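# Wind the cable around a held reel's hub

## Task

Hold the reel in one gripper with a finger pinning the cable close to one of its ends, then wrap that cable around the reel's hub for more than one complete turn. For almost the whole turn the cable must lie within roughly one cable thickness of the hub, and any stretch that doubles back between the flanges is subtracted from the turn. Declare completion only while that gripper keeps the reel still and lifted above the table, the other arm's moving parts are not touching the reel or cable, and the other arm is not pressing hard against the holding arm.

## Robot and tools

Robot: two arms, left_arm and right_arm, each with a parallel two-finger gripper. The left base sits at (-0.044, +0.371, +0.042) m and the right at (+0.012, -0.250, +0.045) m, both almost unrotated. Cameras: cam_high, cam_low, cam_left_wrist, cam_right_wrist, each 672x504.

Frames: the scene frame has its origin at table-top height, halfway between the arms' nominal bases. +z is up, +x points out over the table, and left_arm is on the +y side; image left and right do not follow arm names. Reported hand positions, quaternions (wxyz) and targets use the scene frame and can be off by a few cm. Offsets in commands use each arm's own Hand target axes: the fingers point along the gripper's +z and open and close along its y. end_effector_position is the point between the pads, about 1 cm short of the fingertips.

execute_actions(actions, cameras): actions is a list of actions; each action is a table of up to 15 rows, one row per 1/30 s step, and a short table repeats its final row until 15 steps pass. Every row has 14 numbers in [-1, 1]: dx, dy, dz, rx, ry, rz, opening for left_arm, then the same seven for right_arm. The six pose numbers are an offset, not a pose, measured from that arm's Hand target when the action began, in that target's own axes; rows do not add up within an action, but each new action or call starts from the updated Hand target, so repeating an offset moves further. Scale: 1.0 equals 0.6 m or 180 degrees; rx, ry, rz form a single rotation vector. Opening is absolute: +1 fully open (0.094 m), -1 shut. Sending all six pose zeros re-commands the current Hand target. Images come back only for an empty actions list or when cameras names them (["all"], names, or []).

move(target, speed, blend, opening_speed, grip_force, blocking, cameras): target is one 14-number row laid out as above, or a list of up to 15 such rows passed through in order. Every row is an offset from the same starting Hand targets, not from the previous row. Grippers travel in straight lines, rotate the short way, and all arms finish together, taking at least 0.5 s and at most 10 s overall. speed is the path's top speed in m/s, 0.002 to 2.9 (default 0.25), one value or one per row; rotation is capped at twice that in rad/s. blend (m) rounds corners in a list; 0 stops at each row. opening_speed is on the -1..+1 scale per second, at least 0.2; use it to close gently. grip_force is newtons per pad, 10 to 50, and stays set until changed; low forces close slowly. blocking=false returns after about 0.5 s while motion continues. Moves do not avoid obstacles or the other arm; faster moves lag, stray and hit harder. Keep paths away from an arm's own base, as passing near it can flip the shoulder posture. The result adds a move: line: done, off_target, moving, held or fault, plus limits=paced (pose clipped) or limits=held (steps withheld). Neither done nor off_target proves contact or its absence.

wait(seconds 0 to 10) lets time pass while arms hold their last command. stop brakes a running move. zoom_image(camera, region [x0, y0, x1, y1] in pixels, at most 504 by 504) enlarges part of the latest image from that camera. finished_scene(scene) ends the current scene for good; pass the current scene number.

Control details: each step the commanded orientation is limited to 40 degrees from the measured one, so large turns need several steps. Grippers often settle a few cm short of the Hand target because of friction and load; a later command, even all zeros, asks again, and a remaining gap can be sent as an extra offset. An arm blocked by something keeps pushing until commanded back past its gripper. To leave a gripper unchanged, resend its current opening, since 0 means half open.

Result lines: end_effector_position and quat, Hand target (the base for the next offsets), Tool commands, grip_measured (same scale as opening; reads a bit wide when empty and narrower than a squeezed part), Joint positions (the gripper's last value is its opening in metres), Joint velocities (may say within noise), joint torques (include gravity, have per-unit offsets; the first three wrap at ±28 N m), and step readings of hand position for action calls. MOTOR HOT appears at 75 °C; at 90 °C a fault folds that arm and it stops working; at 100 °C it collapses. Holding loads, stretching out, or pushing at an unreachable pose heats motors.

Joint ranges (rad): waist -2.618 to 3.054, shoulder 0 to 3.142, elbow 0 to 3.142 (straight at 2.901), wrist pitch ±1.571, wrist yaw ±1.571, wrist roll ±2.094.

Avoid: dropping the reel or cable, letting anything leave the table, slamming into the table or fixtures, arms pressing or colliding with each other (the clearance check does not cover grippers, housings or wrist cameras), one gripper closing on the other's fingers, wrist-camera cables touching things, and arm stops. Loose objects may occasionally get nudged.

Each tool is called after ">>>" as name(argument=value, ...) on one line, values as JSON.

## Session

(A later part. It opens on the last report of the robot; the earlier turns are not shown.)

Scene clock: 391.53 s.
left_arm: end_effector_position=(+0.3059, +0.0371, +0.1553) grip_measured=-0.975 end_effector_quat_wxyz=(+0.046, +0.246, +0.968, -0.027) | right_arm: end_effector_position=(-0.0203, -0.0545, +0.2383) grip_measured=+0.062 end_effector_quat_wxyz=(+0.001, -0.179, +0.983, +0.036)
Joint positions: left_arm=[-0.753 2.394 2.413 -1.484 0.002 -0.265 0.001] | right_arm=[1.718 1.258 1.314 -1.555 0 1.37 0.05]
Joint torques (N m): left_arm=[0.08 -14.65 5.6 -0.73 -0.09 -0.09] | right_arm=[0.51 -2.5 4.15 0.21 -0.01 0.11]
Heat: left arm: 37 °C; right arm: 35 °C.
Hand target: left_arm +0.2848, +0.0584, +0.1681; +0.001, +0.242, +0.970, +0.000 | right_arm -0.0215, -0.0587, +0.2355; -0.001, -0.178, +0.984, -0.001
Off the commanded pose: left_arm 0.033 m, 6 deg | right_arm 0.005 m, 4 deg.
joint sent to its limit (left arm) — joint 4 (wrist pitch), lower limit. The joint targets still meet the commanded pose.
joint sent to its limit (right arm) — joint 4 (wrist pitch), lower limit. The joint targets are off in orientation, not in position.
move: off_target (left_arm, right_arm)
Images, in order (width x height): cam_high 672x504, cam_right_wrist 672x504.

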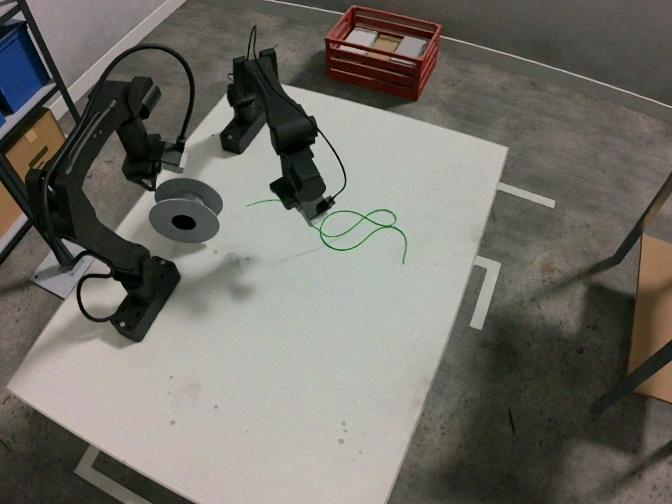

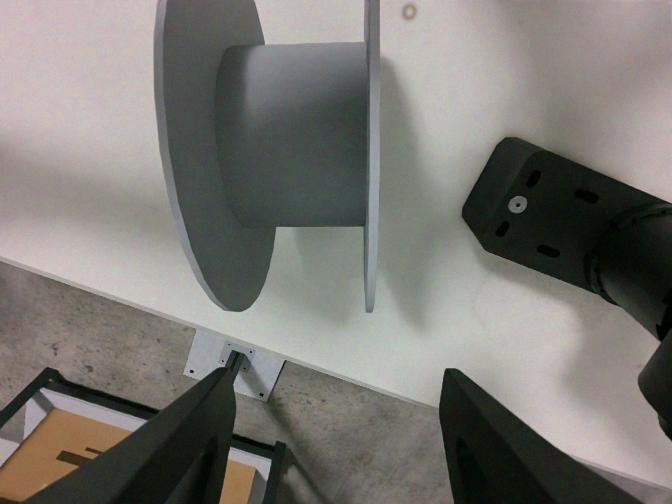

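>>> move(target=[[0,0,0,0,0,0,-1,0,-0.02,0.02,0,0,0,0.06],[0,0,0,0,0,0,-1,0,-0.02,0.117,0,0,0,0.06]], speed=0.08, cameras=["cam_right_wrist","cam_high","cam_low"])

Scene clock: 399.07 s.
left_arm: end_effector_position=(+0.3059, +0.0371, +0.1553) grip_measured=-0.975 end_effector_quat_wxyz=(+0.046, +0.246, +0.968, -0.027) | right_arm: end_effector_position=(-0.0181, -0.0689, +0.1645) grip_measured=+0.062 end_effector_quat_wxyz=(+0.000, -0.179, +0.984, -0.009)
Joint positions: left_arm=[-0.753 2.394 2.413 -1.484 0.002 -0.265 0.001] | right_arm=[1.718 1.247 1.013 -1.355 -0.001 1.371 0.05]
Joint torques (N m): left_arm=[0.13 -14.69 5.57 -0.74 -0.11 -0.08] | right_arm=[-0.34 -4.46 4.07 0.27 0.03 -0.06]
Heat: left arm: 37 °C; right arm: 35 °C.
Hand target: left_arm +0.2848, +0.0584, +0.1681; +0.001, +0.242, +0.970, +0.000 | right_arm -0.0173, -0.0701, +0.1652; -0.001, -0.178, +0.984, -0.001
Off the commanded pose: left_arm 0.033 m, 6 deg | right_arm 0.002 m, 1 deg.
joint sent to its limit (left arm) — joint 4 (wrist pitch), lower limit. The joint targets still meet the commanded pose.
move: off_target (left_arm)
Images, in order (width x height): cam_high 672x504, cam_low 672x504, cam_right_wrist 672x504.

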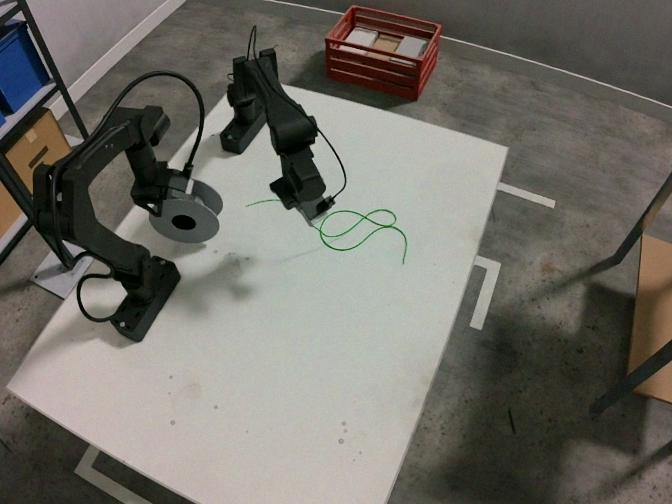

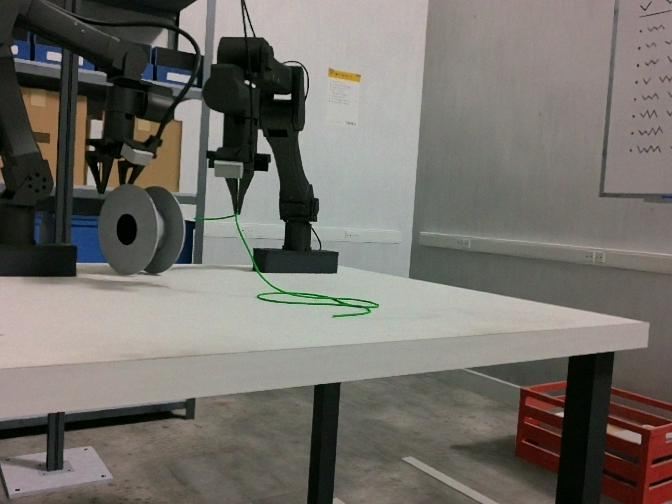

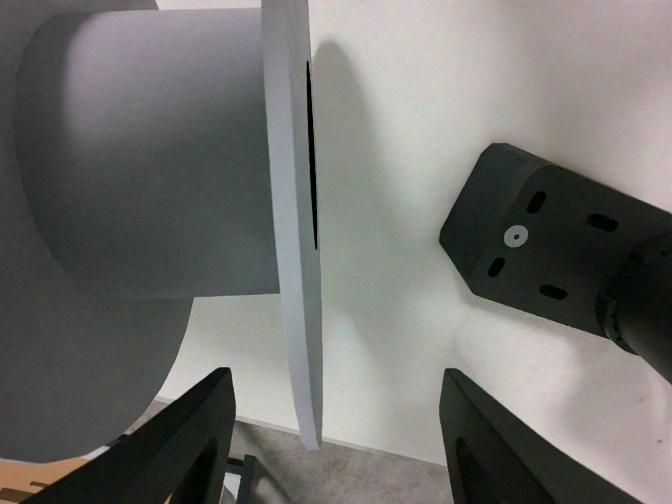

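>>> move(target=[0,0,0,0,0,0,-1,0,0.01,0,0,0,0,-1], opening_speed=0.5)

>>> move(target=[0,0,0,0,0,0,-1,0,0,-0.1,0,0,0,-1], speed=0.08, cameras=["all"])

Scene clock: 406.77 s.
left_arm: end_effector_position=(+0.3059, +0.0371, +0.1553) grip_measured=-0.975 end_effector_quat_wxyz=(+0.046, +0.246, +0.968, -0.027) | right_arm: end_effector_position=(-0.0196, -0.0639, +0.1645) grip_measured=-0.951 end_effector_quat_wxyz=(-0.002, -0.179, +0.984, +0.001)
Joint positions: left_arm=[-0.753 2.394 2.413 -1.484 0.002 -0.265 0.001] | right_arm=[1.718 1.247 1.013 -1.335 -0.004 1.371 0.002]
Joint torques (N m): left_arm=[0.09 -14.61 5.59 -0.73 -0.08 -0.1] | right_arm=[0.18 -2.84 5.44 0.17 0.05 0.03]
Heat: left arm: 38 °C; right arm: 34 °C.
Hand target: left_arm +0.2848, +0.0584, +0.1681; +0.001, +0.242, +0.970, +0.000 | right_arm -0.0194, -0.0645, +0.1652; -0.001, -0.178, +0.984, -0.001
Off the commanded pose: left_arm 0.033 m, 6 deg | right_arm 0.001 m, 0 deg.
joint sent to its limit (left arm) — joint 4 (wrist pitch), lower limit. The joint targets still meet the commanded pose.
move: off_target (left_arm)

Scene clock: 408.13 s.
left_arm: end_effector_position=(+0.3059, +0.0371, +0.1553) grip_measured=-0.975 end_effector_quat_wxyz=(+0.046, +0.246, +0.968, -0.027) | right_arm: end_effector_position=(-0.0193, -0.0689, +0.2172) grip_measured=-0.952 end_effector_quat_wxyz=(-0.003, -0.179, +0.984, -0.008)
Joint positions: left_arm=[-0.753 2.394 2.413 -1.484 0.002 -0.265 0.001] | right_arm=[1.718 1.267 1.236 -1.556 -0.007 1.371 0.002]
Joint torques (N m): left_arm=[0.14 -14.67 5.63 -0.73 -0.08 -0.1] | right_arm=[0.12 -2.67 7.5 0.09 0.03 -0.01]
Heat: left arm: 38 °C; right arm: 35 °C.
Hand target: left_arm +0.2848, +0.0584, +0.1681; +0.001, +0.242, +0.970, +0.000 | right_arm -0.0194, -0.0644, +0.2252; -0.001, -0.178, +0.984, -0.001
Off the commanded pose: left_arm 0.033 m, 6 deg | right_arm 0.009 m, 1 deg.
joint sent to its limit (left arm) — joint 4 (wrist pitch), lower limit. The joint targets still meet the commanded pose.
joint sent to its limit (right arm) — joint 4 (wrist pitch), lower limit. The joint targets still meet the commanded pose.
move: off_target (left_arm)

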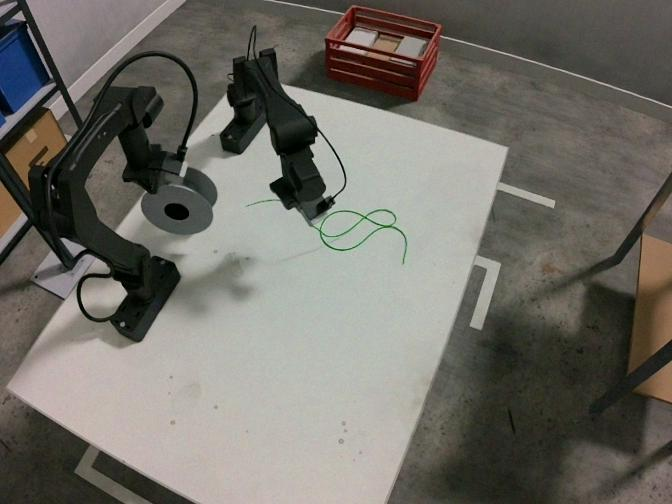

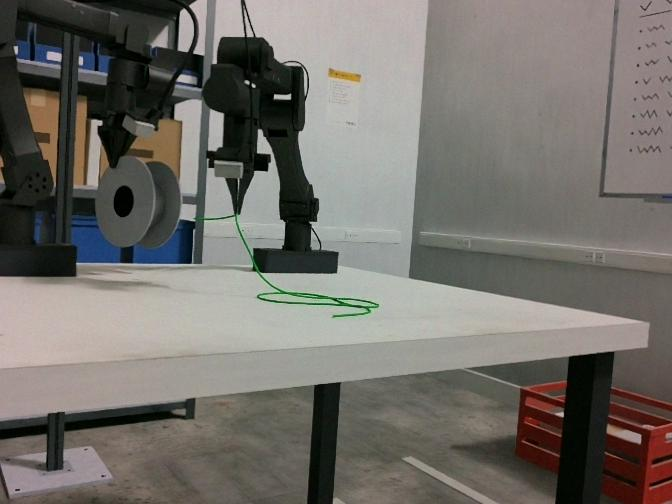

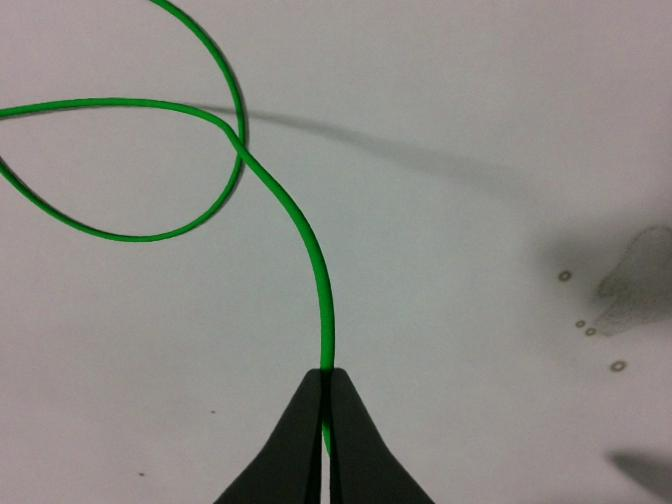

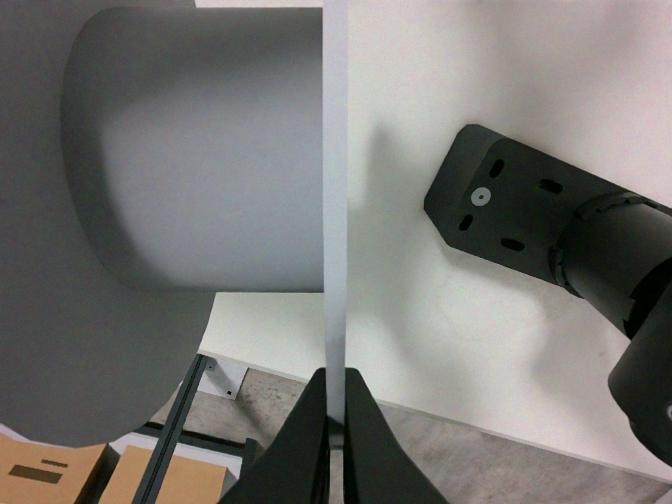

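>>> move(target=[-0.218,0.248,-0.05,0,0,0,-1,0,0,-0.05,0,0,0,-1])

>>> move(target=[0,0,0,0,0,0,-1,-0.46,-0.033,0.06,0,-0.25,0,-1], speed=0.15, cameras=["all"])

Scene clock: 421.53 s.
left_arm: end_effector_position=(+0.4656, +0.1321, +0.1949) grip_measured=-0.975 end_effector_quat_wxyz=(+0.200, +0.230, +0.951, -0.043) | right_arm: end_effector_position=(-0.0194, -0.0679, +0.2413) grip_measured=-0.953 end_effector_quat_wxyz=(-0.002, -0.179, +0.983, +0.051)
Joint positions: left_arm=[-0.429 2.569 2.831 -1.422 0.004 0.036 0.001] | right_arm=[1.718 1.187 1.28 -1.563 -0.007 1.371 0.002]
Joint torques (N m): left_arm=[-0.23 -11.03 10.7 0.72 -0.09 0.06] | right_arm=[0.02 -3.84 7.87 0.4 0.06 0.02]
Heat: left arm: 38 °C; right arm: 35 °C.
Hand target: left_arm +0.4701, +0.1284, +0.1983; +0.001, +0.242, +0.970, +0.000 | right_arm -0.0194, -0.0643, +0.2553; -0.001, -0.178, +0.984, -0.001
Off the commanded pose: left_arm 0.007 m, 24 deg | right_arm 0.014 m, 6 deg.
elbow stopped short (left arm): the move would have taken joint 3 (elbow) straighter than the controller allows.
joint sent to its limit (right arm) — joint 4 (wrist pitch), lower limit. The joint targets are off in orientation, not in position.
move: off_target (left_arm, right_arm)

Scene clock: 424.93 s.
left_arm: end_effector_position=(+0.4657, +0.1321, +0.1950) grip_measured=-0.975 end_effector_quat_wxyz=(+0.200, +0.231, +0.951, -0.043) | right_arm: end_effector_position=(+0.2350, +0.0119, +0.2124) grip_measured=-0.953 end_effector_quat_wxyz=(+0.350, -0.179, +0.917, +0.066)
Joint positions: left_arm=[-0.429 2.569 2.831 -1.421 0.004 0.037 0.001] | right_arm=[1.081 1.314 1.021 -0.684 0.452 0.568 0.002]
Joint torques (N m): left_arm=[-0.27 -11.02 10.66 0.7 -0.08 0.06] | right_arm=[-0.68 -4.16 5.56 1.83 0.65 -0.02]
Heat: left arm: 39 °C; right arm: 35 °C.
Hand target: left_arm +0.4701, +0.1284, +0.1983; +0.001, +0.242, +0.970, +0.000 | right_arm +0.2461, +0.0138, +0.2189; +0.376, -0.165, +0.909, +0.068
Off the commanded pose: left_arm 0.007 m, 24 deg | right_arm 0.013 m, 3 deg.
elbow stopped short (left arm): the move would have taken joint 3 (elbow) straighter than the controller allows.
move: off_target (left_arm, right_arm)

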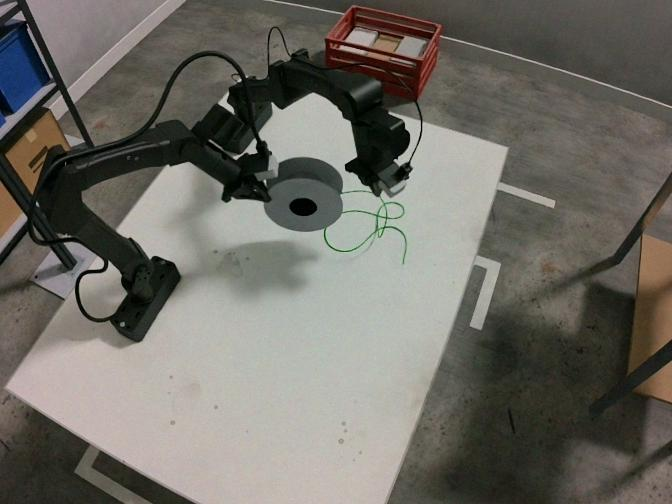

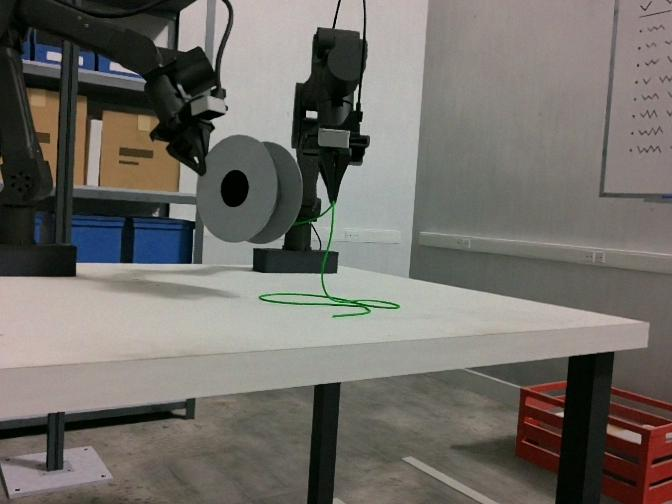

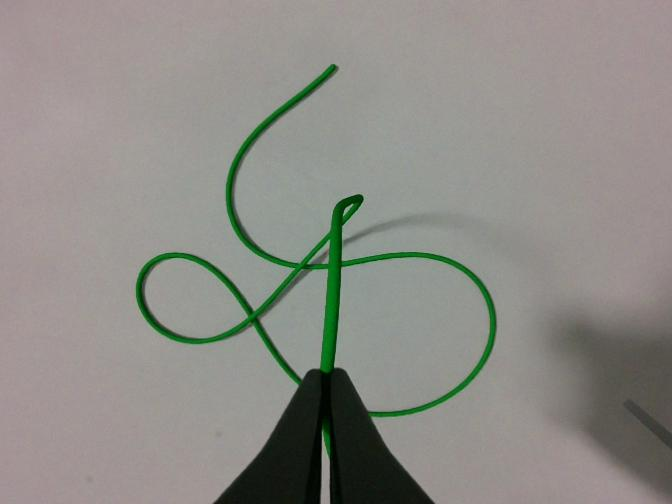

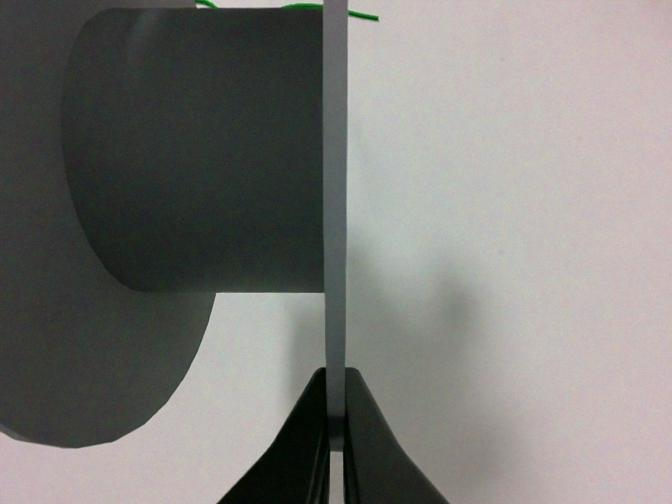

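>>> move(target=[0,0,0,0,0,0,-1,0.063,0,0.064,0,0,0,-1], speed=0.06, cameras=["cam_low"])

>>> zoom_image(camera="cam_low", region=[150, 120, 350, 320])

Scene clock: 430.30 s.
left_arm: end_effector_position=(+0.4657, +0.1321, +0.1950) grip_measured=-0.975 end_effector_quat_wxyz=(+0.200, +0.231, +0.951, -0.043) | right_arm: end_effector_position=(+0.2352, +0.0119, +0.1580) grip_measured=-0.953 end_effector_quat_wxyz=(+0.350, -0.180, +0.917, +0.065)
Joint positions: left_arm=[-0.429 2.569 2.831 -1.421 0.004 0.037 0.001] | right_arm=[1.081 1.353 0.831 -0.457 0.453 0.566 0.002]
Joint torques (N m): left_arm=[-0.28 -10.93 10.62 0.71 -0.08 0.07] | right_arm=[-0.7 -4.26 5.57 1.82 0.63 -0.07]
Heat: left arm: 39 °C; right arm: 35 °C.
Hand target: left_arm +0.4701, +0.1284, +0.1983; +0.001, +0.242, +0.970, +0.000 | right_arm +0.2465, +0.0139, +0.1651; +0.376, -0.165, +0.909, +0.068
Off the commanded pose: left_arm 0.007 m, 24 deg | right_arm 0.013 m, 4 deg.
elbow stopped short (left arm): the move would have taken joint 3 (elbow) straighter than the controller allows.
move: off_target (left_arm, right_arm)
Images, in order (width x height): cam_low 672x504.

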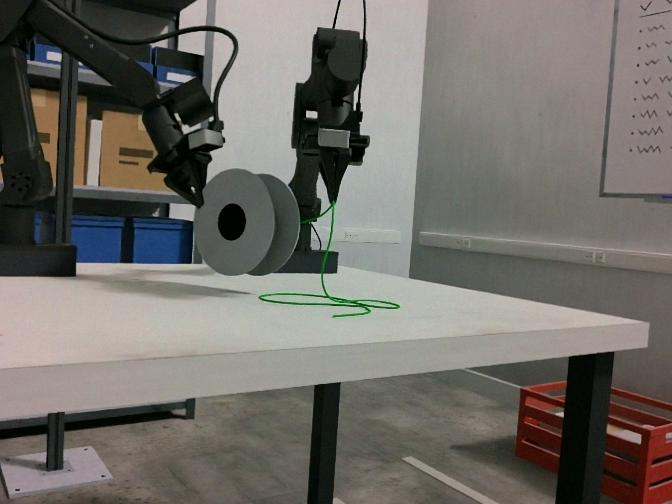

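Scaled by 2.520 from the camera's 672x504 image, which has a finer 960x720 frame.

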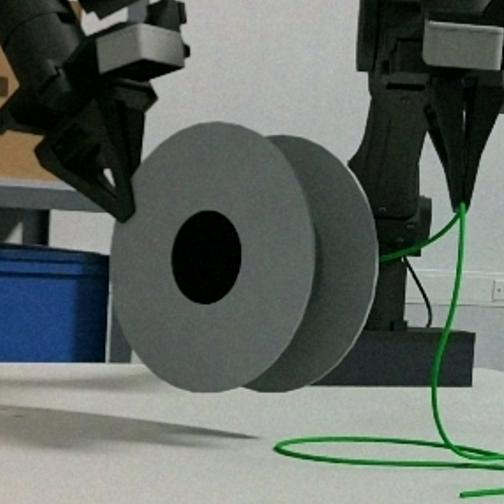

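>>> move(target=[0,0,0,0,0,0,-1,0.032,0,0.032,0,0,0,-1], speed=0.04, cameras=["cam_low"])

>>> zoom_image(camera="cam_low", region=[150, 120, 350, 320])

Scene clock: 435.07 s.
left_arm: end_effector_position=(+0.4657, +0.1321, +0.1950) grip_measured=-0.975 end_effector_quat_wxyz=(+0.200, +0.231, +0.951, -0.043) | right_arm: end_effector_position=(+0.2355, +0.0123, +0.1319) grip_measured=-0.953 end_effector_quat_wxyz=(+0.351, -0.179, +0.917, +0.065)
Joint positions: left_arm=[-0.429 2.569 2.831 -1.421 0.004 0.037 0.001] | right_arm=[1.081 1.392 0.75 -0.334 0.454 0.566 0.002]
Joint torques (N m): left_arm=[-0.25 -10.99 10.65 0.7 -0.1 0.06] | right_arm=[-0.77 -4.41 5.24 1.84 0.59 -0.04]
Heat: left arm: 39 °C; right arm: 35 °C.
Hand target: left_arm +0.4701, +0.1284, +0.1983; +0.001, +0.242, +0.970, +0.000 | right_arm +0.2464, +0.0138, +0.1378; +0.376, -0.165, +0.909, +0.068
Off the commanded pose: left_arm 0.007 m, 24 deg | right_arm 0.013 m, 3 deg.
elbow stopped short (left arm): the move would have taken joint 3 (elbow) straighter than the controller allows.
move: off_target (left_arm, right_arm)
Images, in order (width x height): cam_low 672x504.

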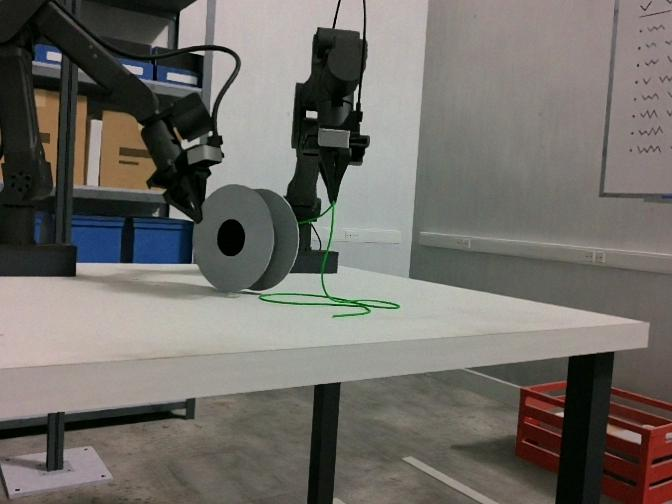

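Scaled by 2.520 from the camera's 672x504 image, which has a finer 960x720 frame.

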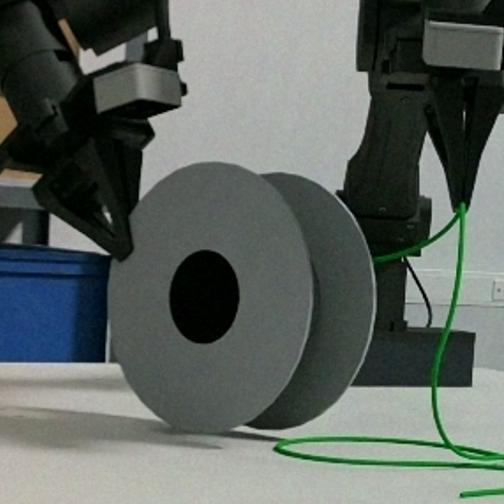

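>>> move(target=[0,0,0,0,0,0,-1,0.007,0,0.007,0,0,0,-1], speed=0.03)

>>> move(target=[0,0,0,0,0,0,-1,0,0,0,0,0,0,-0.1], opening_speed=0.5, cameras=["cam_low","cam_right_wrist"])

Scene clock: 442.17 s.
left_arm: end_effector_position=(+0.4657, +0.1321, +0.1950) grip_measured=-0.975 end_effector_quat_wxyz=(+0.200, +0.231, +0.951, -0.043) | right_arm: end_effector_position=(+0.2366, +0.0137, +0.1279) grip_measured=-0.953 end_effector_quat_wxyz=(+0.355, -0.178, +0.915, +0.068)
Joint positions: left_arm=[-0.429 2.569 2.831 -1.421 0.004 0.037 0.001] | right_arm=[1.081 1.402 0.735 -0.299 0.456 0.566 0.002]
Joint torques (N m): left_arm=[-0.36 -10.99 10.67 0.7 -0.12 0.08] | right_arm=[-0.77 -4.26 4.9 1.86 0.57 -0.08]
Heat: left arm: 39 °C; right arm: 35 °C.
Hand target: left_arm +0.4701, +0.1284, +0.1983; +0.001, +0.242, +0.970, +0.000 | right_arm +0.2464, +0.0139, +0.1320; +0.376, -0.165, +0.909, +0.068
Off the commanded pose: left_arm 0.007 m, 24 deg | right_arm 0.010 m, 3 deg.
elbow stopped short (left arm): the move would have taken joint 3 (elbow) straighter than the controller allows.
move: off_target (left_arm, right_arm)

Scene clock: 444.17 s.
left_arm: end_effector_position=(+0.4657, +0.1321, +0.1950) grip_measured=-0.975 end_effector_quat_wxyz=(+0.200, +0.231, +0.951, -0.043) | right_arm: end_effector_position=(+0.2410, +0.0180, +0.1332) grip_measured=-0.102 end_effector_quat_wxyz=(+0.368, -0.171, +0.911, +0.077)
Joint positions: left_arm=[-0.429 2.569 2.831 -1.421 0.004 0.037 0.001] | right_arm=[1.081 1.402 0.734 -0.265 0.467 0.566 0.042]
Joint torques (N m): left_arm=[-0.39 -10.97 10.69 0.73 -0.09 0.05] | right_arm=[-0.8 -4.19 4.97 1.5 0.51 -0.1]
Heat: left arm: 39 °C; right arm: 35 °C.
Hand target: left_arm +0.4701, +0.1284, +0.1983; +0.001, +0.242, +0.970, +0.000 | right_arm +0.2464, +0.0138, +0.1319; +0.376, -0.165, +0.909, +0.068
Off the commanded pose: left_arm 0.007 m, 24 deg | right_arm 0.007 m, 2 deg.
elbow stopped short (left arm): the move would have taken joint 3 (elbow) straighter than the controller allows.
move: off_target (left_arm)
Images, in order (width x height): cam_low 672x504, cam_right_wrist 672x504.

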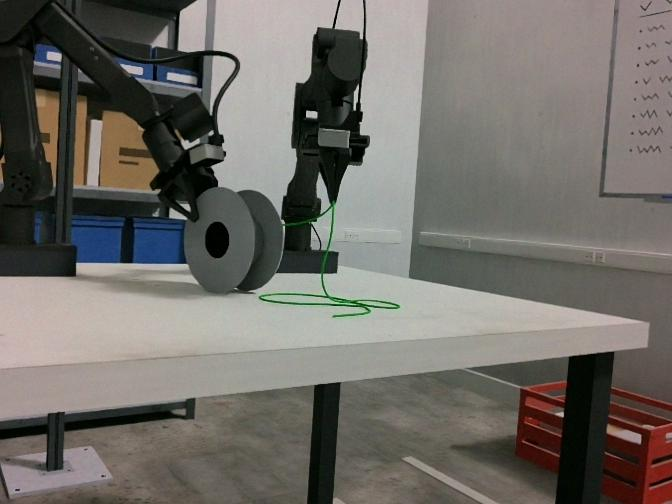

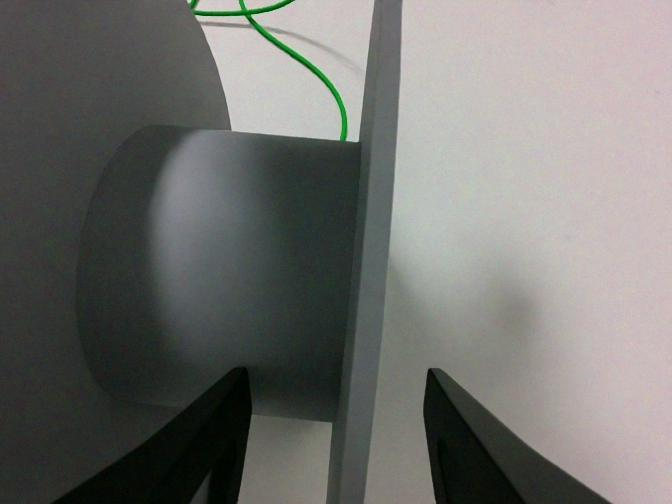

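>>> move(target=[[0.04,-0.042,0.053,0,0,0,-1,0,0,0,0,0,0,-0.1],[0.10,-0.105,0.053,0,0,0,-1,0,0,0,0,0,0,-0.1]], speed=0.08, cameras=["all"])

>>> zoom_image(camera="cam_low", region=[150, 120, 350, 320])

Scene clock: 458.33 s.
left_arm: end_effector_position=(+0.4132, +0.0871, +0.1543) grip_measured=-0.975 end_effector_quat_wxyz=(+0.118, +0.242, +0.962, -0.039) | right_arm: end_effector_position=(+0.2410, +0.0180, +0.1332) grip_measured=-0.102 end_effector_quat_wxyz=(+0.368, -0.171, +0.911, +0.077)
Joint positions: left_arm=[-0.547 2.588 2.748 -1.482 0.003 -0.063 0.001] | right_arm=[1.081 1.402 0.734 -0.265 0.467 0.566 0.042]
Joint torques (N m): left_arm=[-0.24 -15.65 5.5 -0.49 -0.1 -0.09] | right_arm=[-0.76 -4.12 5.08 1.5 0.47 -0.07]
Heat: left arm: 39 °C; right arm: 35 °C.
Hand target: left_arm +0.3877, +0.1009, +0.1664; +0.001, +0.242, +0.970, +0.000 | right_arm +0.2464, +0.0138, +0.1319; +0.376, -0.165, +0.909, +0.068
Off the commanded pose: left_arm 0.032 m, 14 deg | right_arm 0.007 m, 2 deg.
elbow stopped short (left arm): the move would have taken joint 3 (elbow) straighter than the controller allows.
joint sent to its limit (left arm) — joint 4 (wrist pitch), lower limit. The joint targets are off in orientation, not in position.
move: off_target (left_arm)

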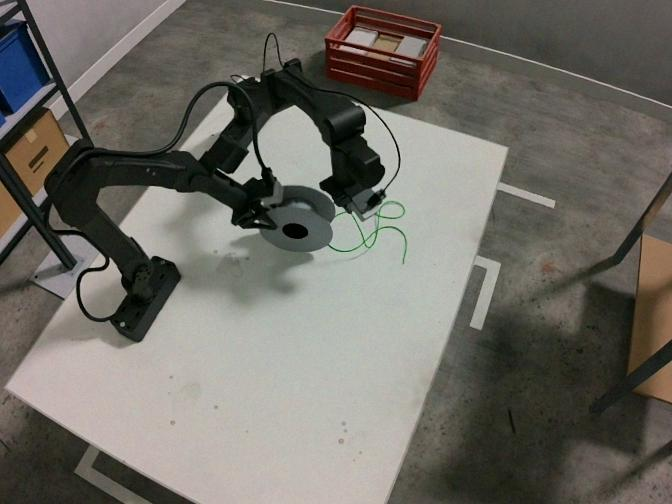

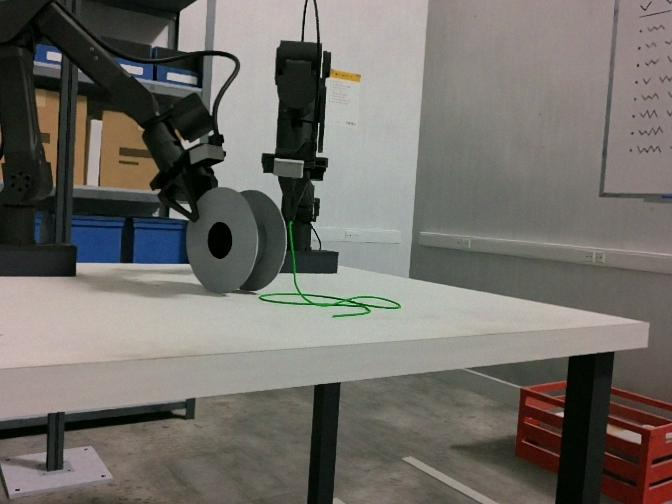

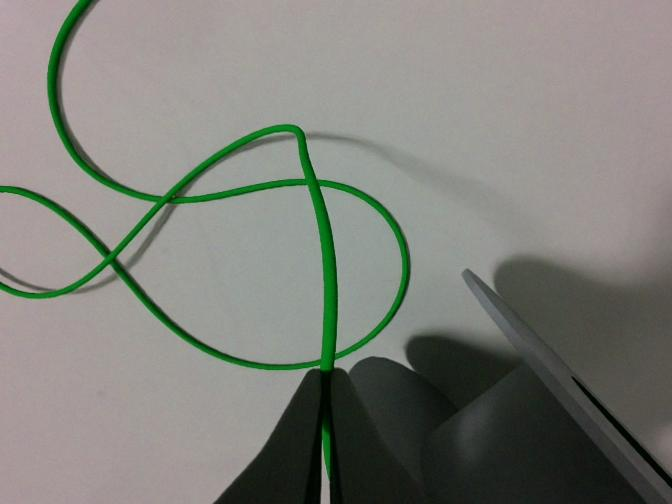

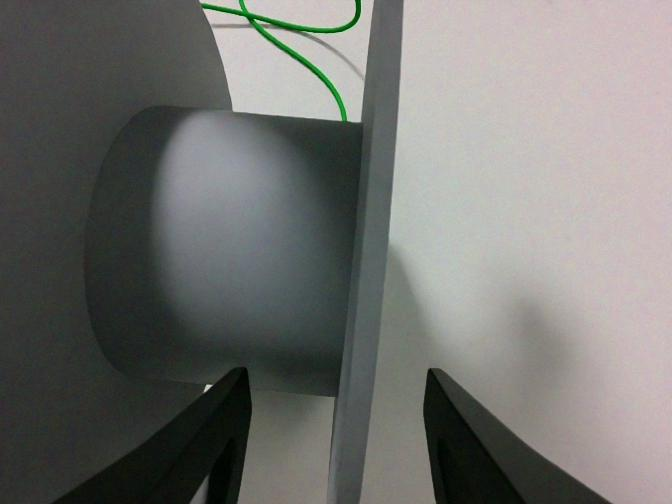

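Scaled by 2.520 from the camera's 672x504 image, which has a finer 960x720 frame.

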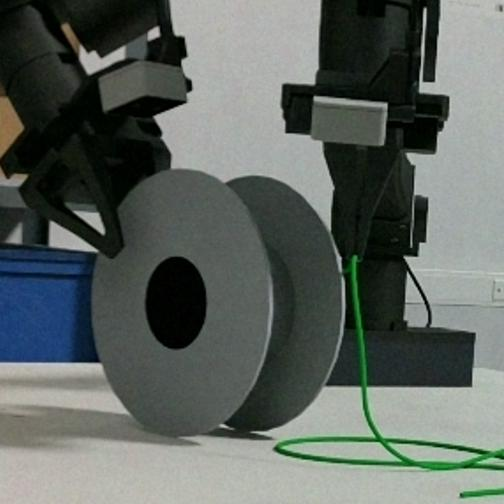

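>>> move(target=[[-0.104,0.055,-0.033,0,0,0,-1,0,0,0,0,0,0,-0.1],[-0.122,0.025,-0.033,0,0,0,-1,0,0,0,0,0,0,-0.1]], speed=0.1, cameras=["all"])

>>> zoom_image(camera="cam_low", region=[150, 120, 350, 320])

>>> zoom_image(camera="cam_high", region=[240, 130, 410, 280])

Scene clock: 466.93 s.
left_arm: end_effector_position=(+0.4563, +0.0844, +0.1859) grip_measured=-0.975 end_effector_quat_wxyz=(+0.210, +0.238, +0.946, -0.060) | right_arm: end_effector_position=(+0.2410, +0.0180, +0.1332) grip_measured=-0.102 end_effector_quat_wxyz=(+0.368, -0.171, +0.911, +0.077)
Joint positions: left_arm=[-0.511 2.6 2.84 -1.37 0.003 -0.028 0.001] | right_arm=[1.081 1.402 0.734 -0.265 0.467 0.566 0.042]
Joint torques (N m): left_arm=[-0.46 -11.1 9.94 0.78 -0.09 -0.1] | right_arm=[-0.85 -4.26 4.96 1.51 0.46 -0.09]
Heat: left arm: 39 °C; right arm: 35 °C.
Hand target: left_arm +0.4593, +0.0799, +0.1863; +0.001, +0.242, +0.970, +0.000 | right_arm +0.2464, +0.0138, +0.1319; +0.376, -0.165, +0.909, +0.068
Off the commanded pose: left_arm 0.006 m, 25 deg | right_arm 0.007 m, 2 deg.
elbow stopped short (left arm): the move would have taken joint 3 (elbow) straighter than the controller allows.
move: off_target (left_arm)

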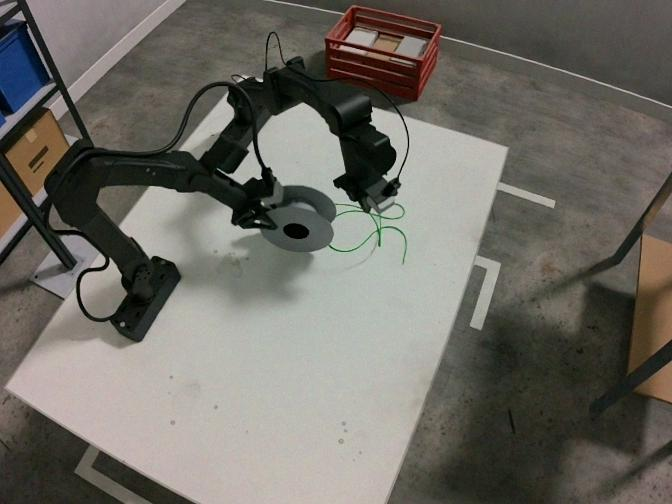

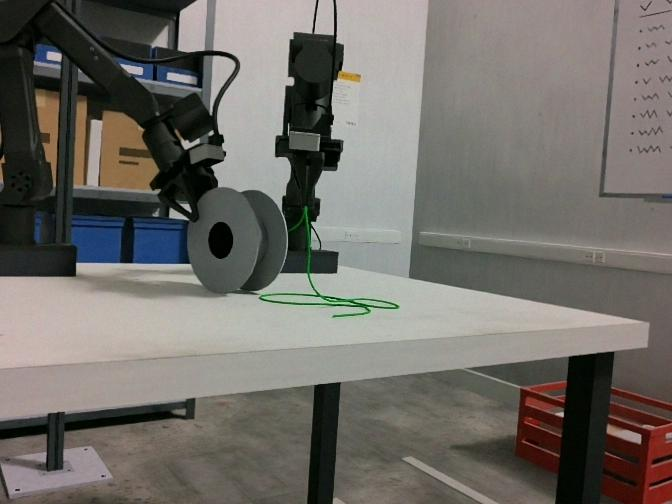

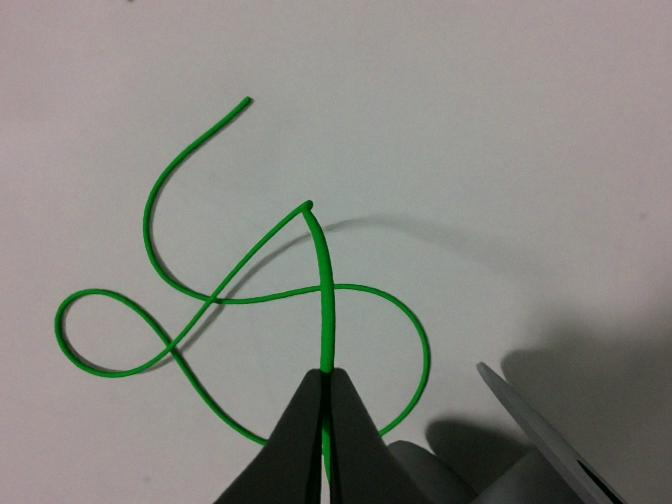

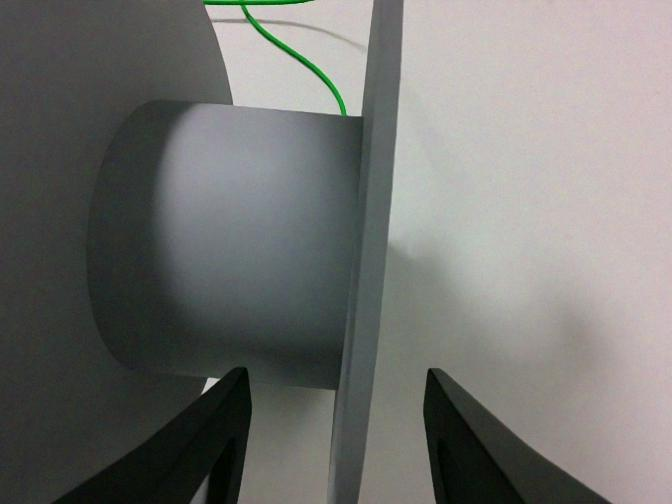

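Scaled by 2.520 from the camera's 672x504 image, which has a finer 960x720 frame.

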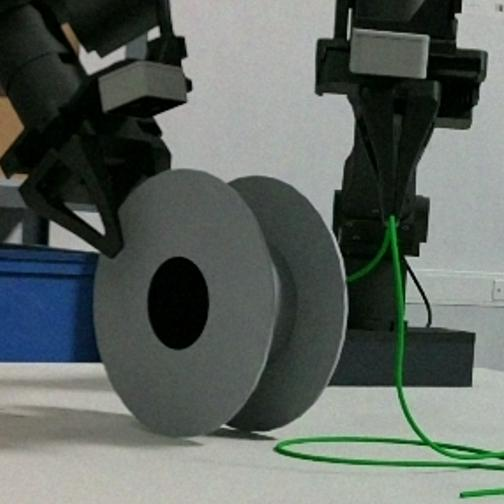

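Scaled by 2.965 from the camera's 672x504 image, which has a finer 960x720 frame.

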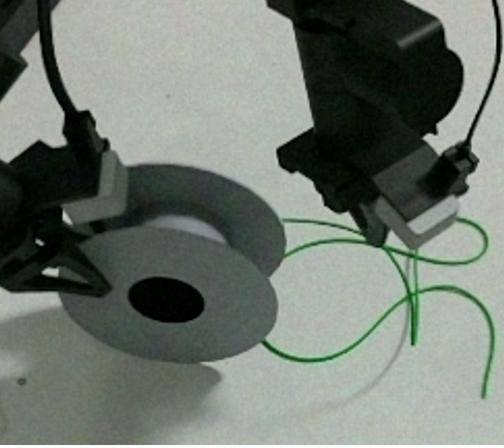

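>>> move(target=[[0,0,-0.083,0,0,0,-1,0,0,0,0,0,0,-0.1],[0.155,-0.082,-0.083,0,0,0,-1,0,0,0,0,0,0,-0.1],[0.155,-0.082,-0.035,0,0,0,-1,0,0,0,0,0,0,-0.1]], speed=0.1, cameras=["all"])

>>> zoom_image(camera="cam_low", region=[150, 120, 350, 320])

>>> zoom_image(camera="cam_high", region=[240, 130, 410, 280])

Scene clock: 489.40 s.
left_arm: end_effector_position=(+0.3790, +0.0652, +0.2217) grip_measured=-0.975 end_effector_quat_wxyz=(+0.161, +0.240, +0.955, -0.062) | right_arm: end_effector_position=(+0.2410, +0.0181, +0.1332) grip_measured=-0.102 end_effector_quat_wxyz=(+0.368, -0.171, +0.911, +0.077)
Joint positions: left_arm=[-0.62 2.402 2.654 -1.477 -0.005 -0.136 0.001] | right_arm=[1.081 1.402 0.734 -0.264 0.467 0.566 0.042]
Joint torques (N m): left_arm=[-0.4 -11.22 5.53 -0.39 -0.03 -0.07] | right_arm=[-0.76 -4.22 5.08 1.52 0.46 -0.11]
Heat: left arm: 38 °C; right arm: 35 °C.
Hand target: left_arm +0.3540, +0.0800, +0.2072; +0.001, +0.242, +0.970, +0.000 | right_arm +0.2464, +0.0138, +0.1319; +0.376, -0.165, +0.909, +0.068
Off the commanded pose: left_arm 0.032 m, 20 deg | right_arm 0.007 m, 2 deg.
elbow stopped short (left arm): the move would have taken joint 3 (elbow) straighter than the controller allows.
joint sent to its limit (left arm) — joint 4 (wrist pitch), lower limit. The joint targets are off in orientation, not in position.
move: off_target (left_arm)

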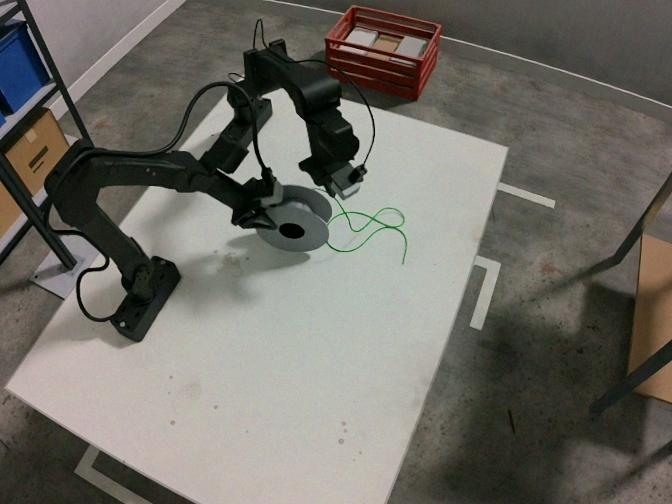

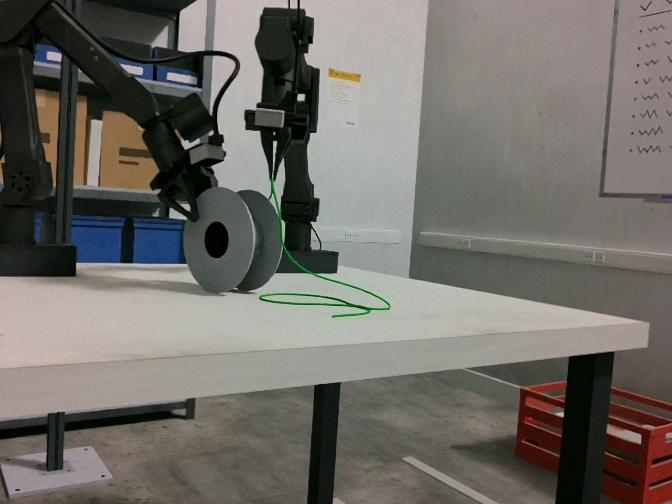

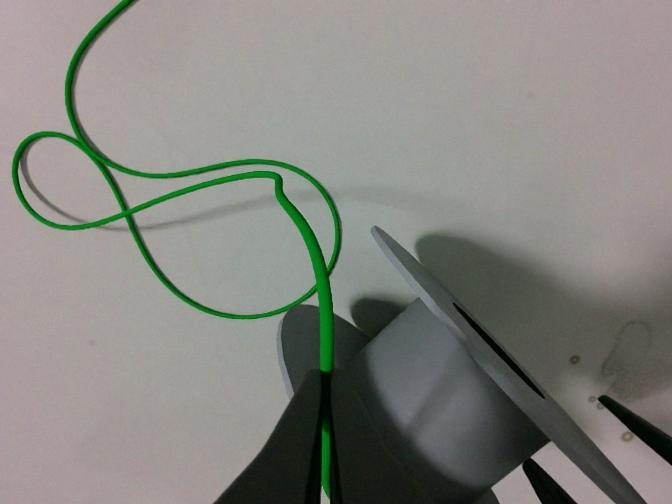

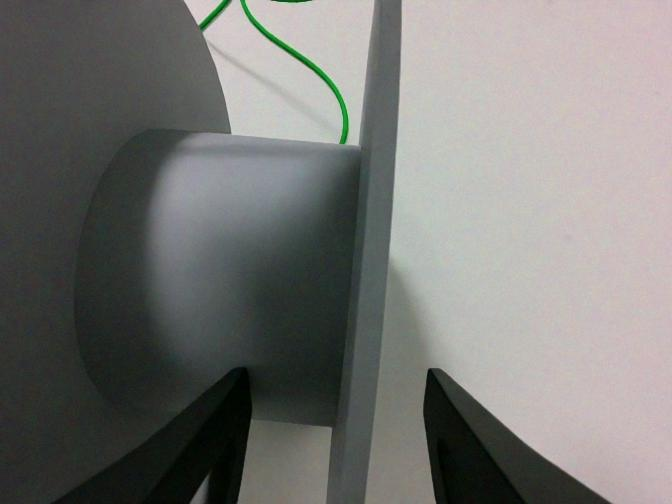

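Scaled by 2.520 from the camera's 672x504 image, which has a finer 960x720 frame.

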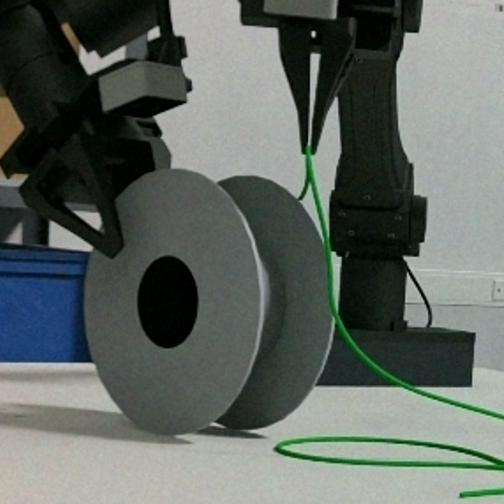

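Scaled by 2.965 from the camera's 672x504 image, which has a finer 960x720 frame.

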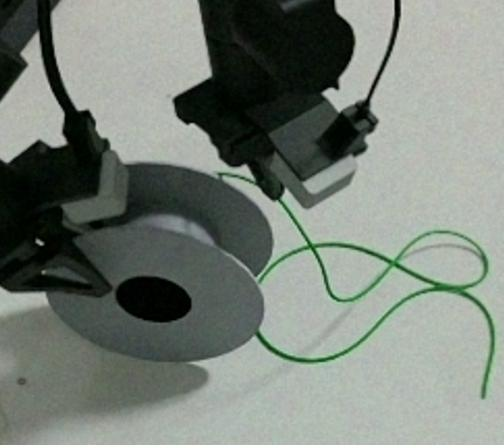

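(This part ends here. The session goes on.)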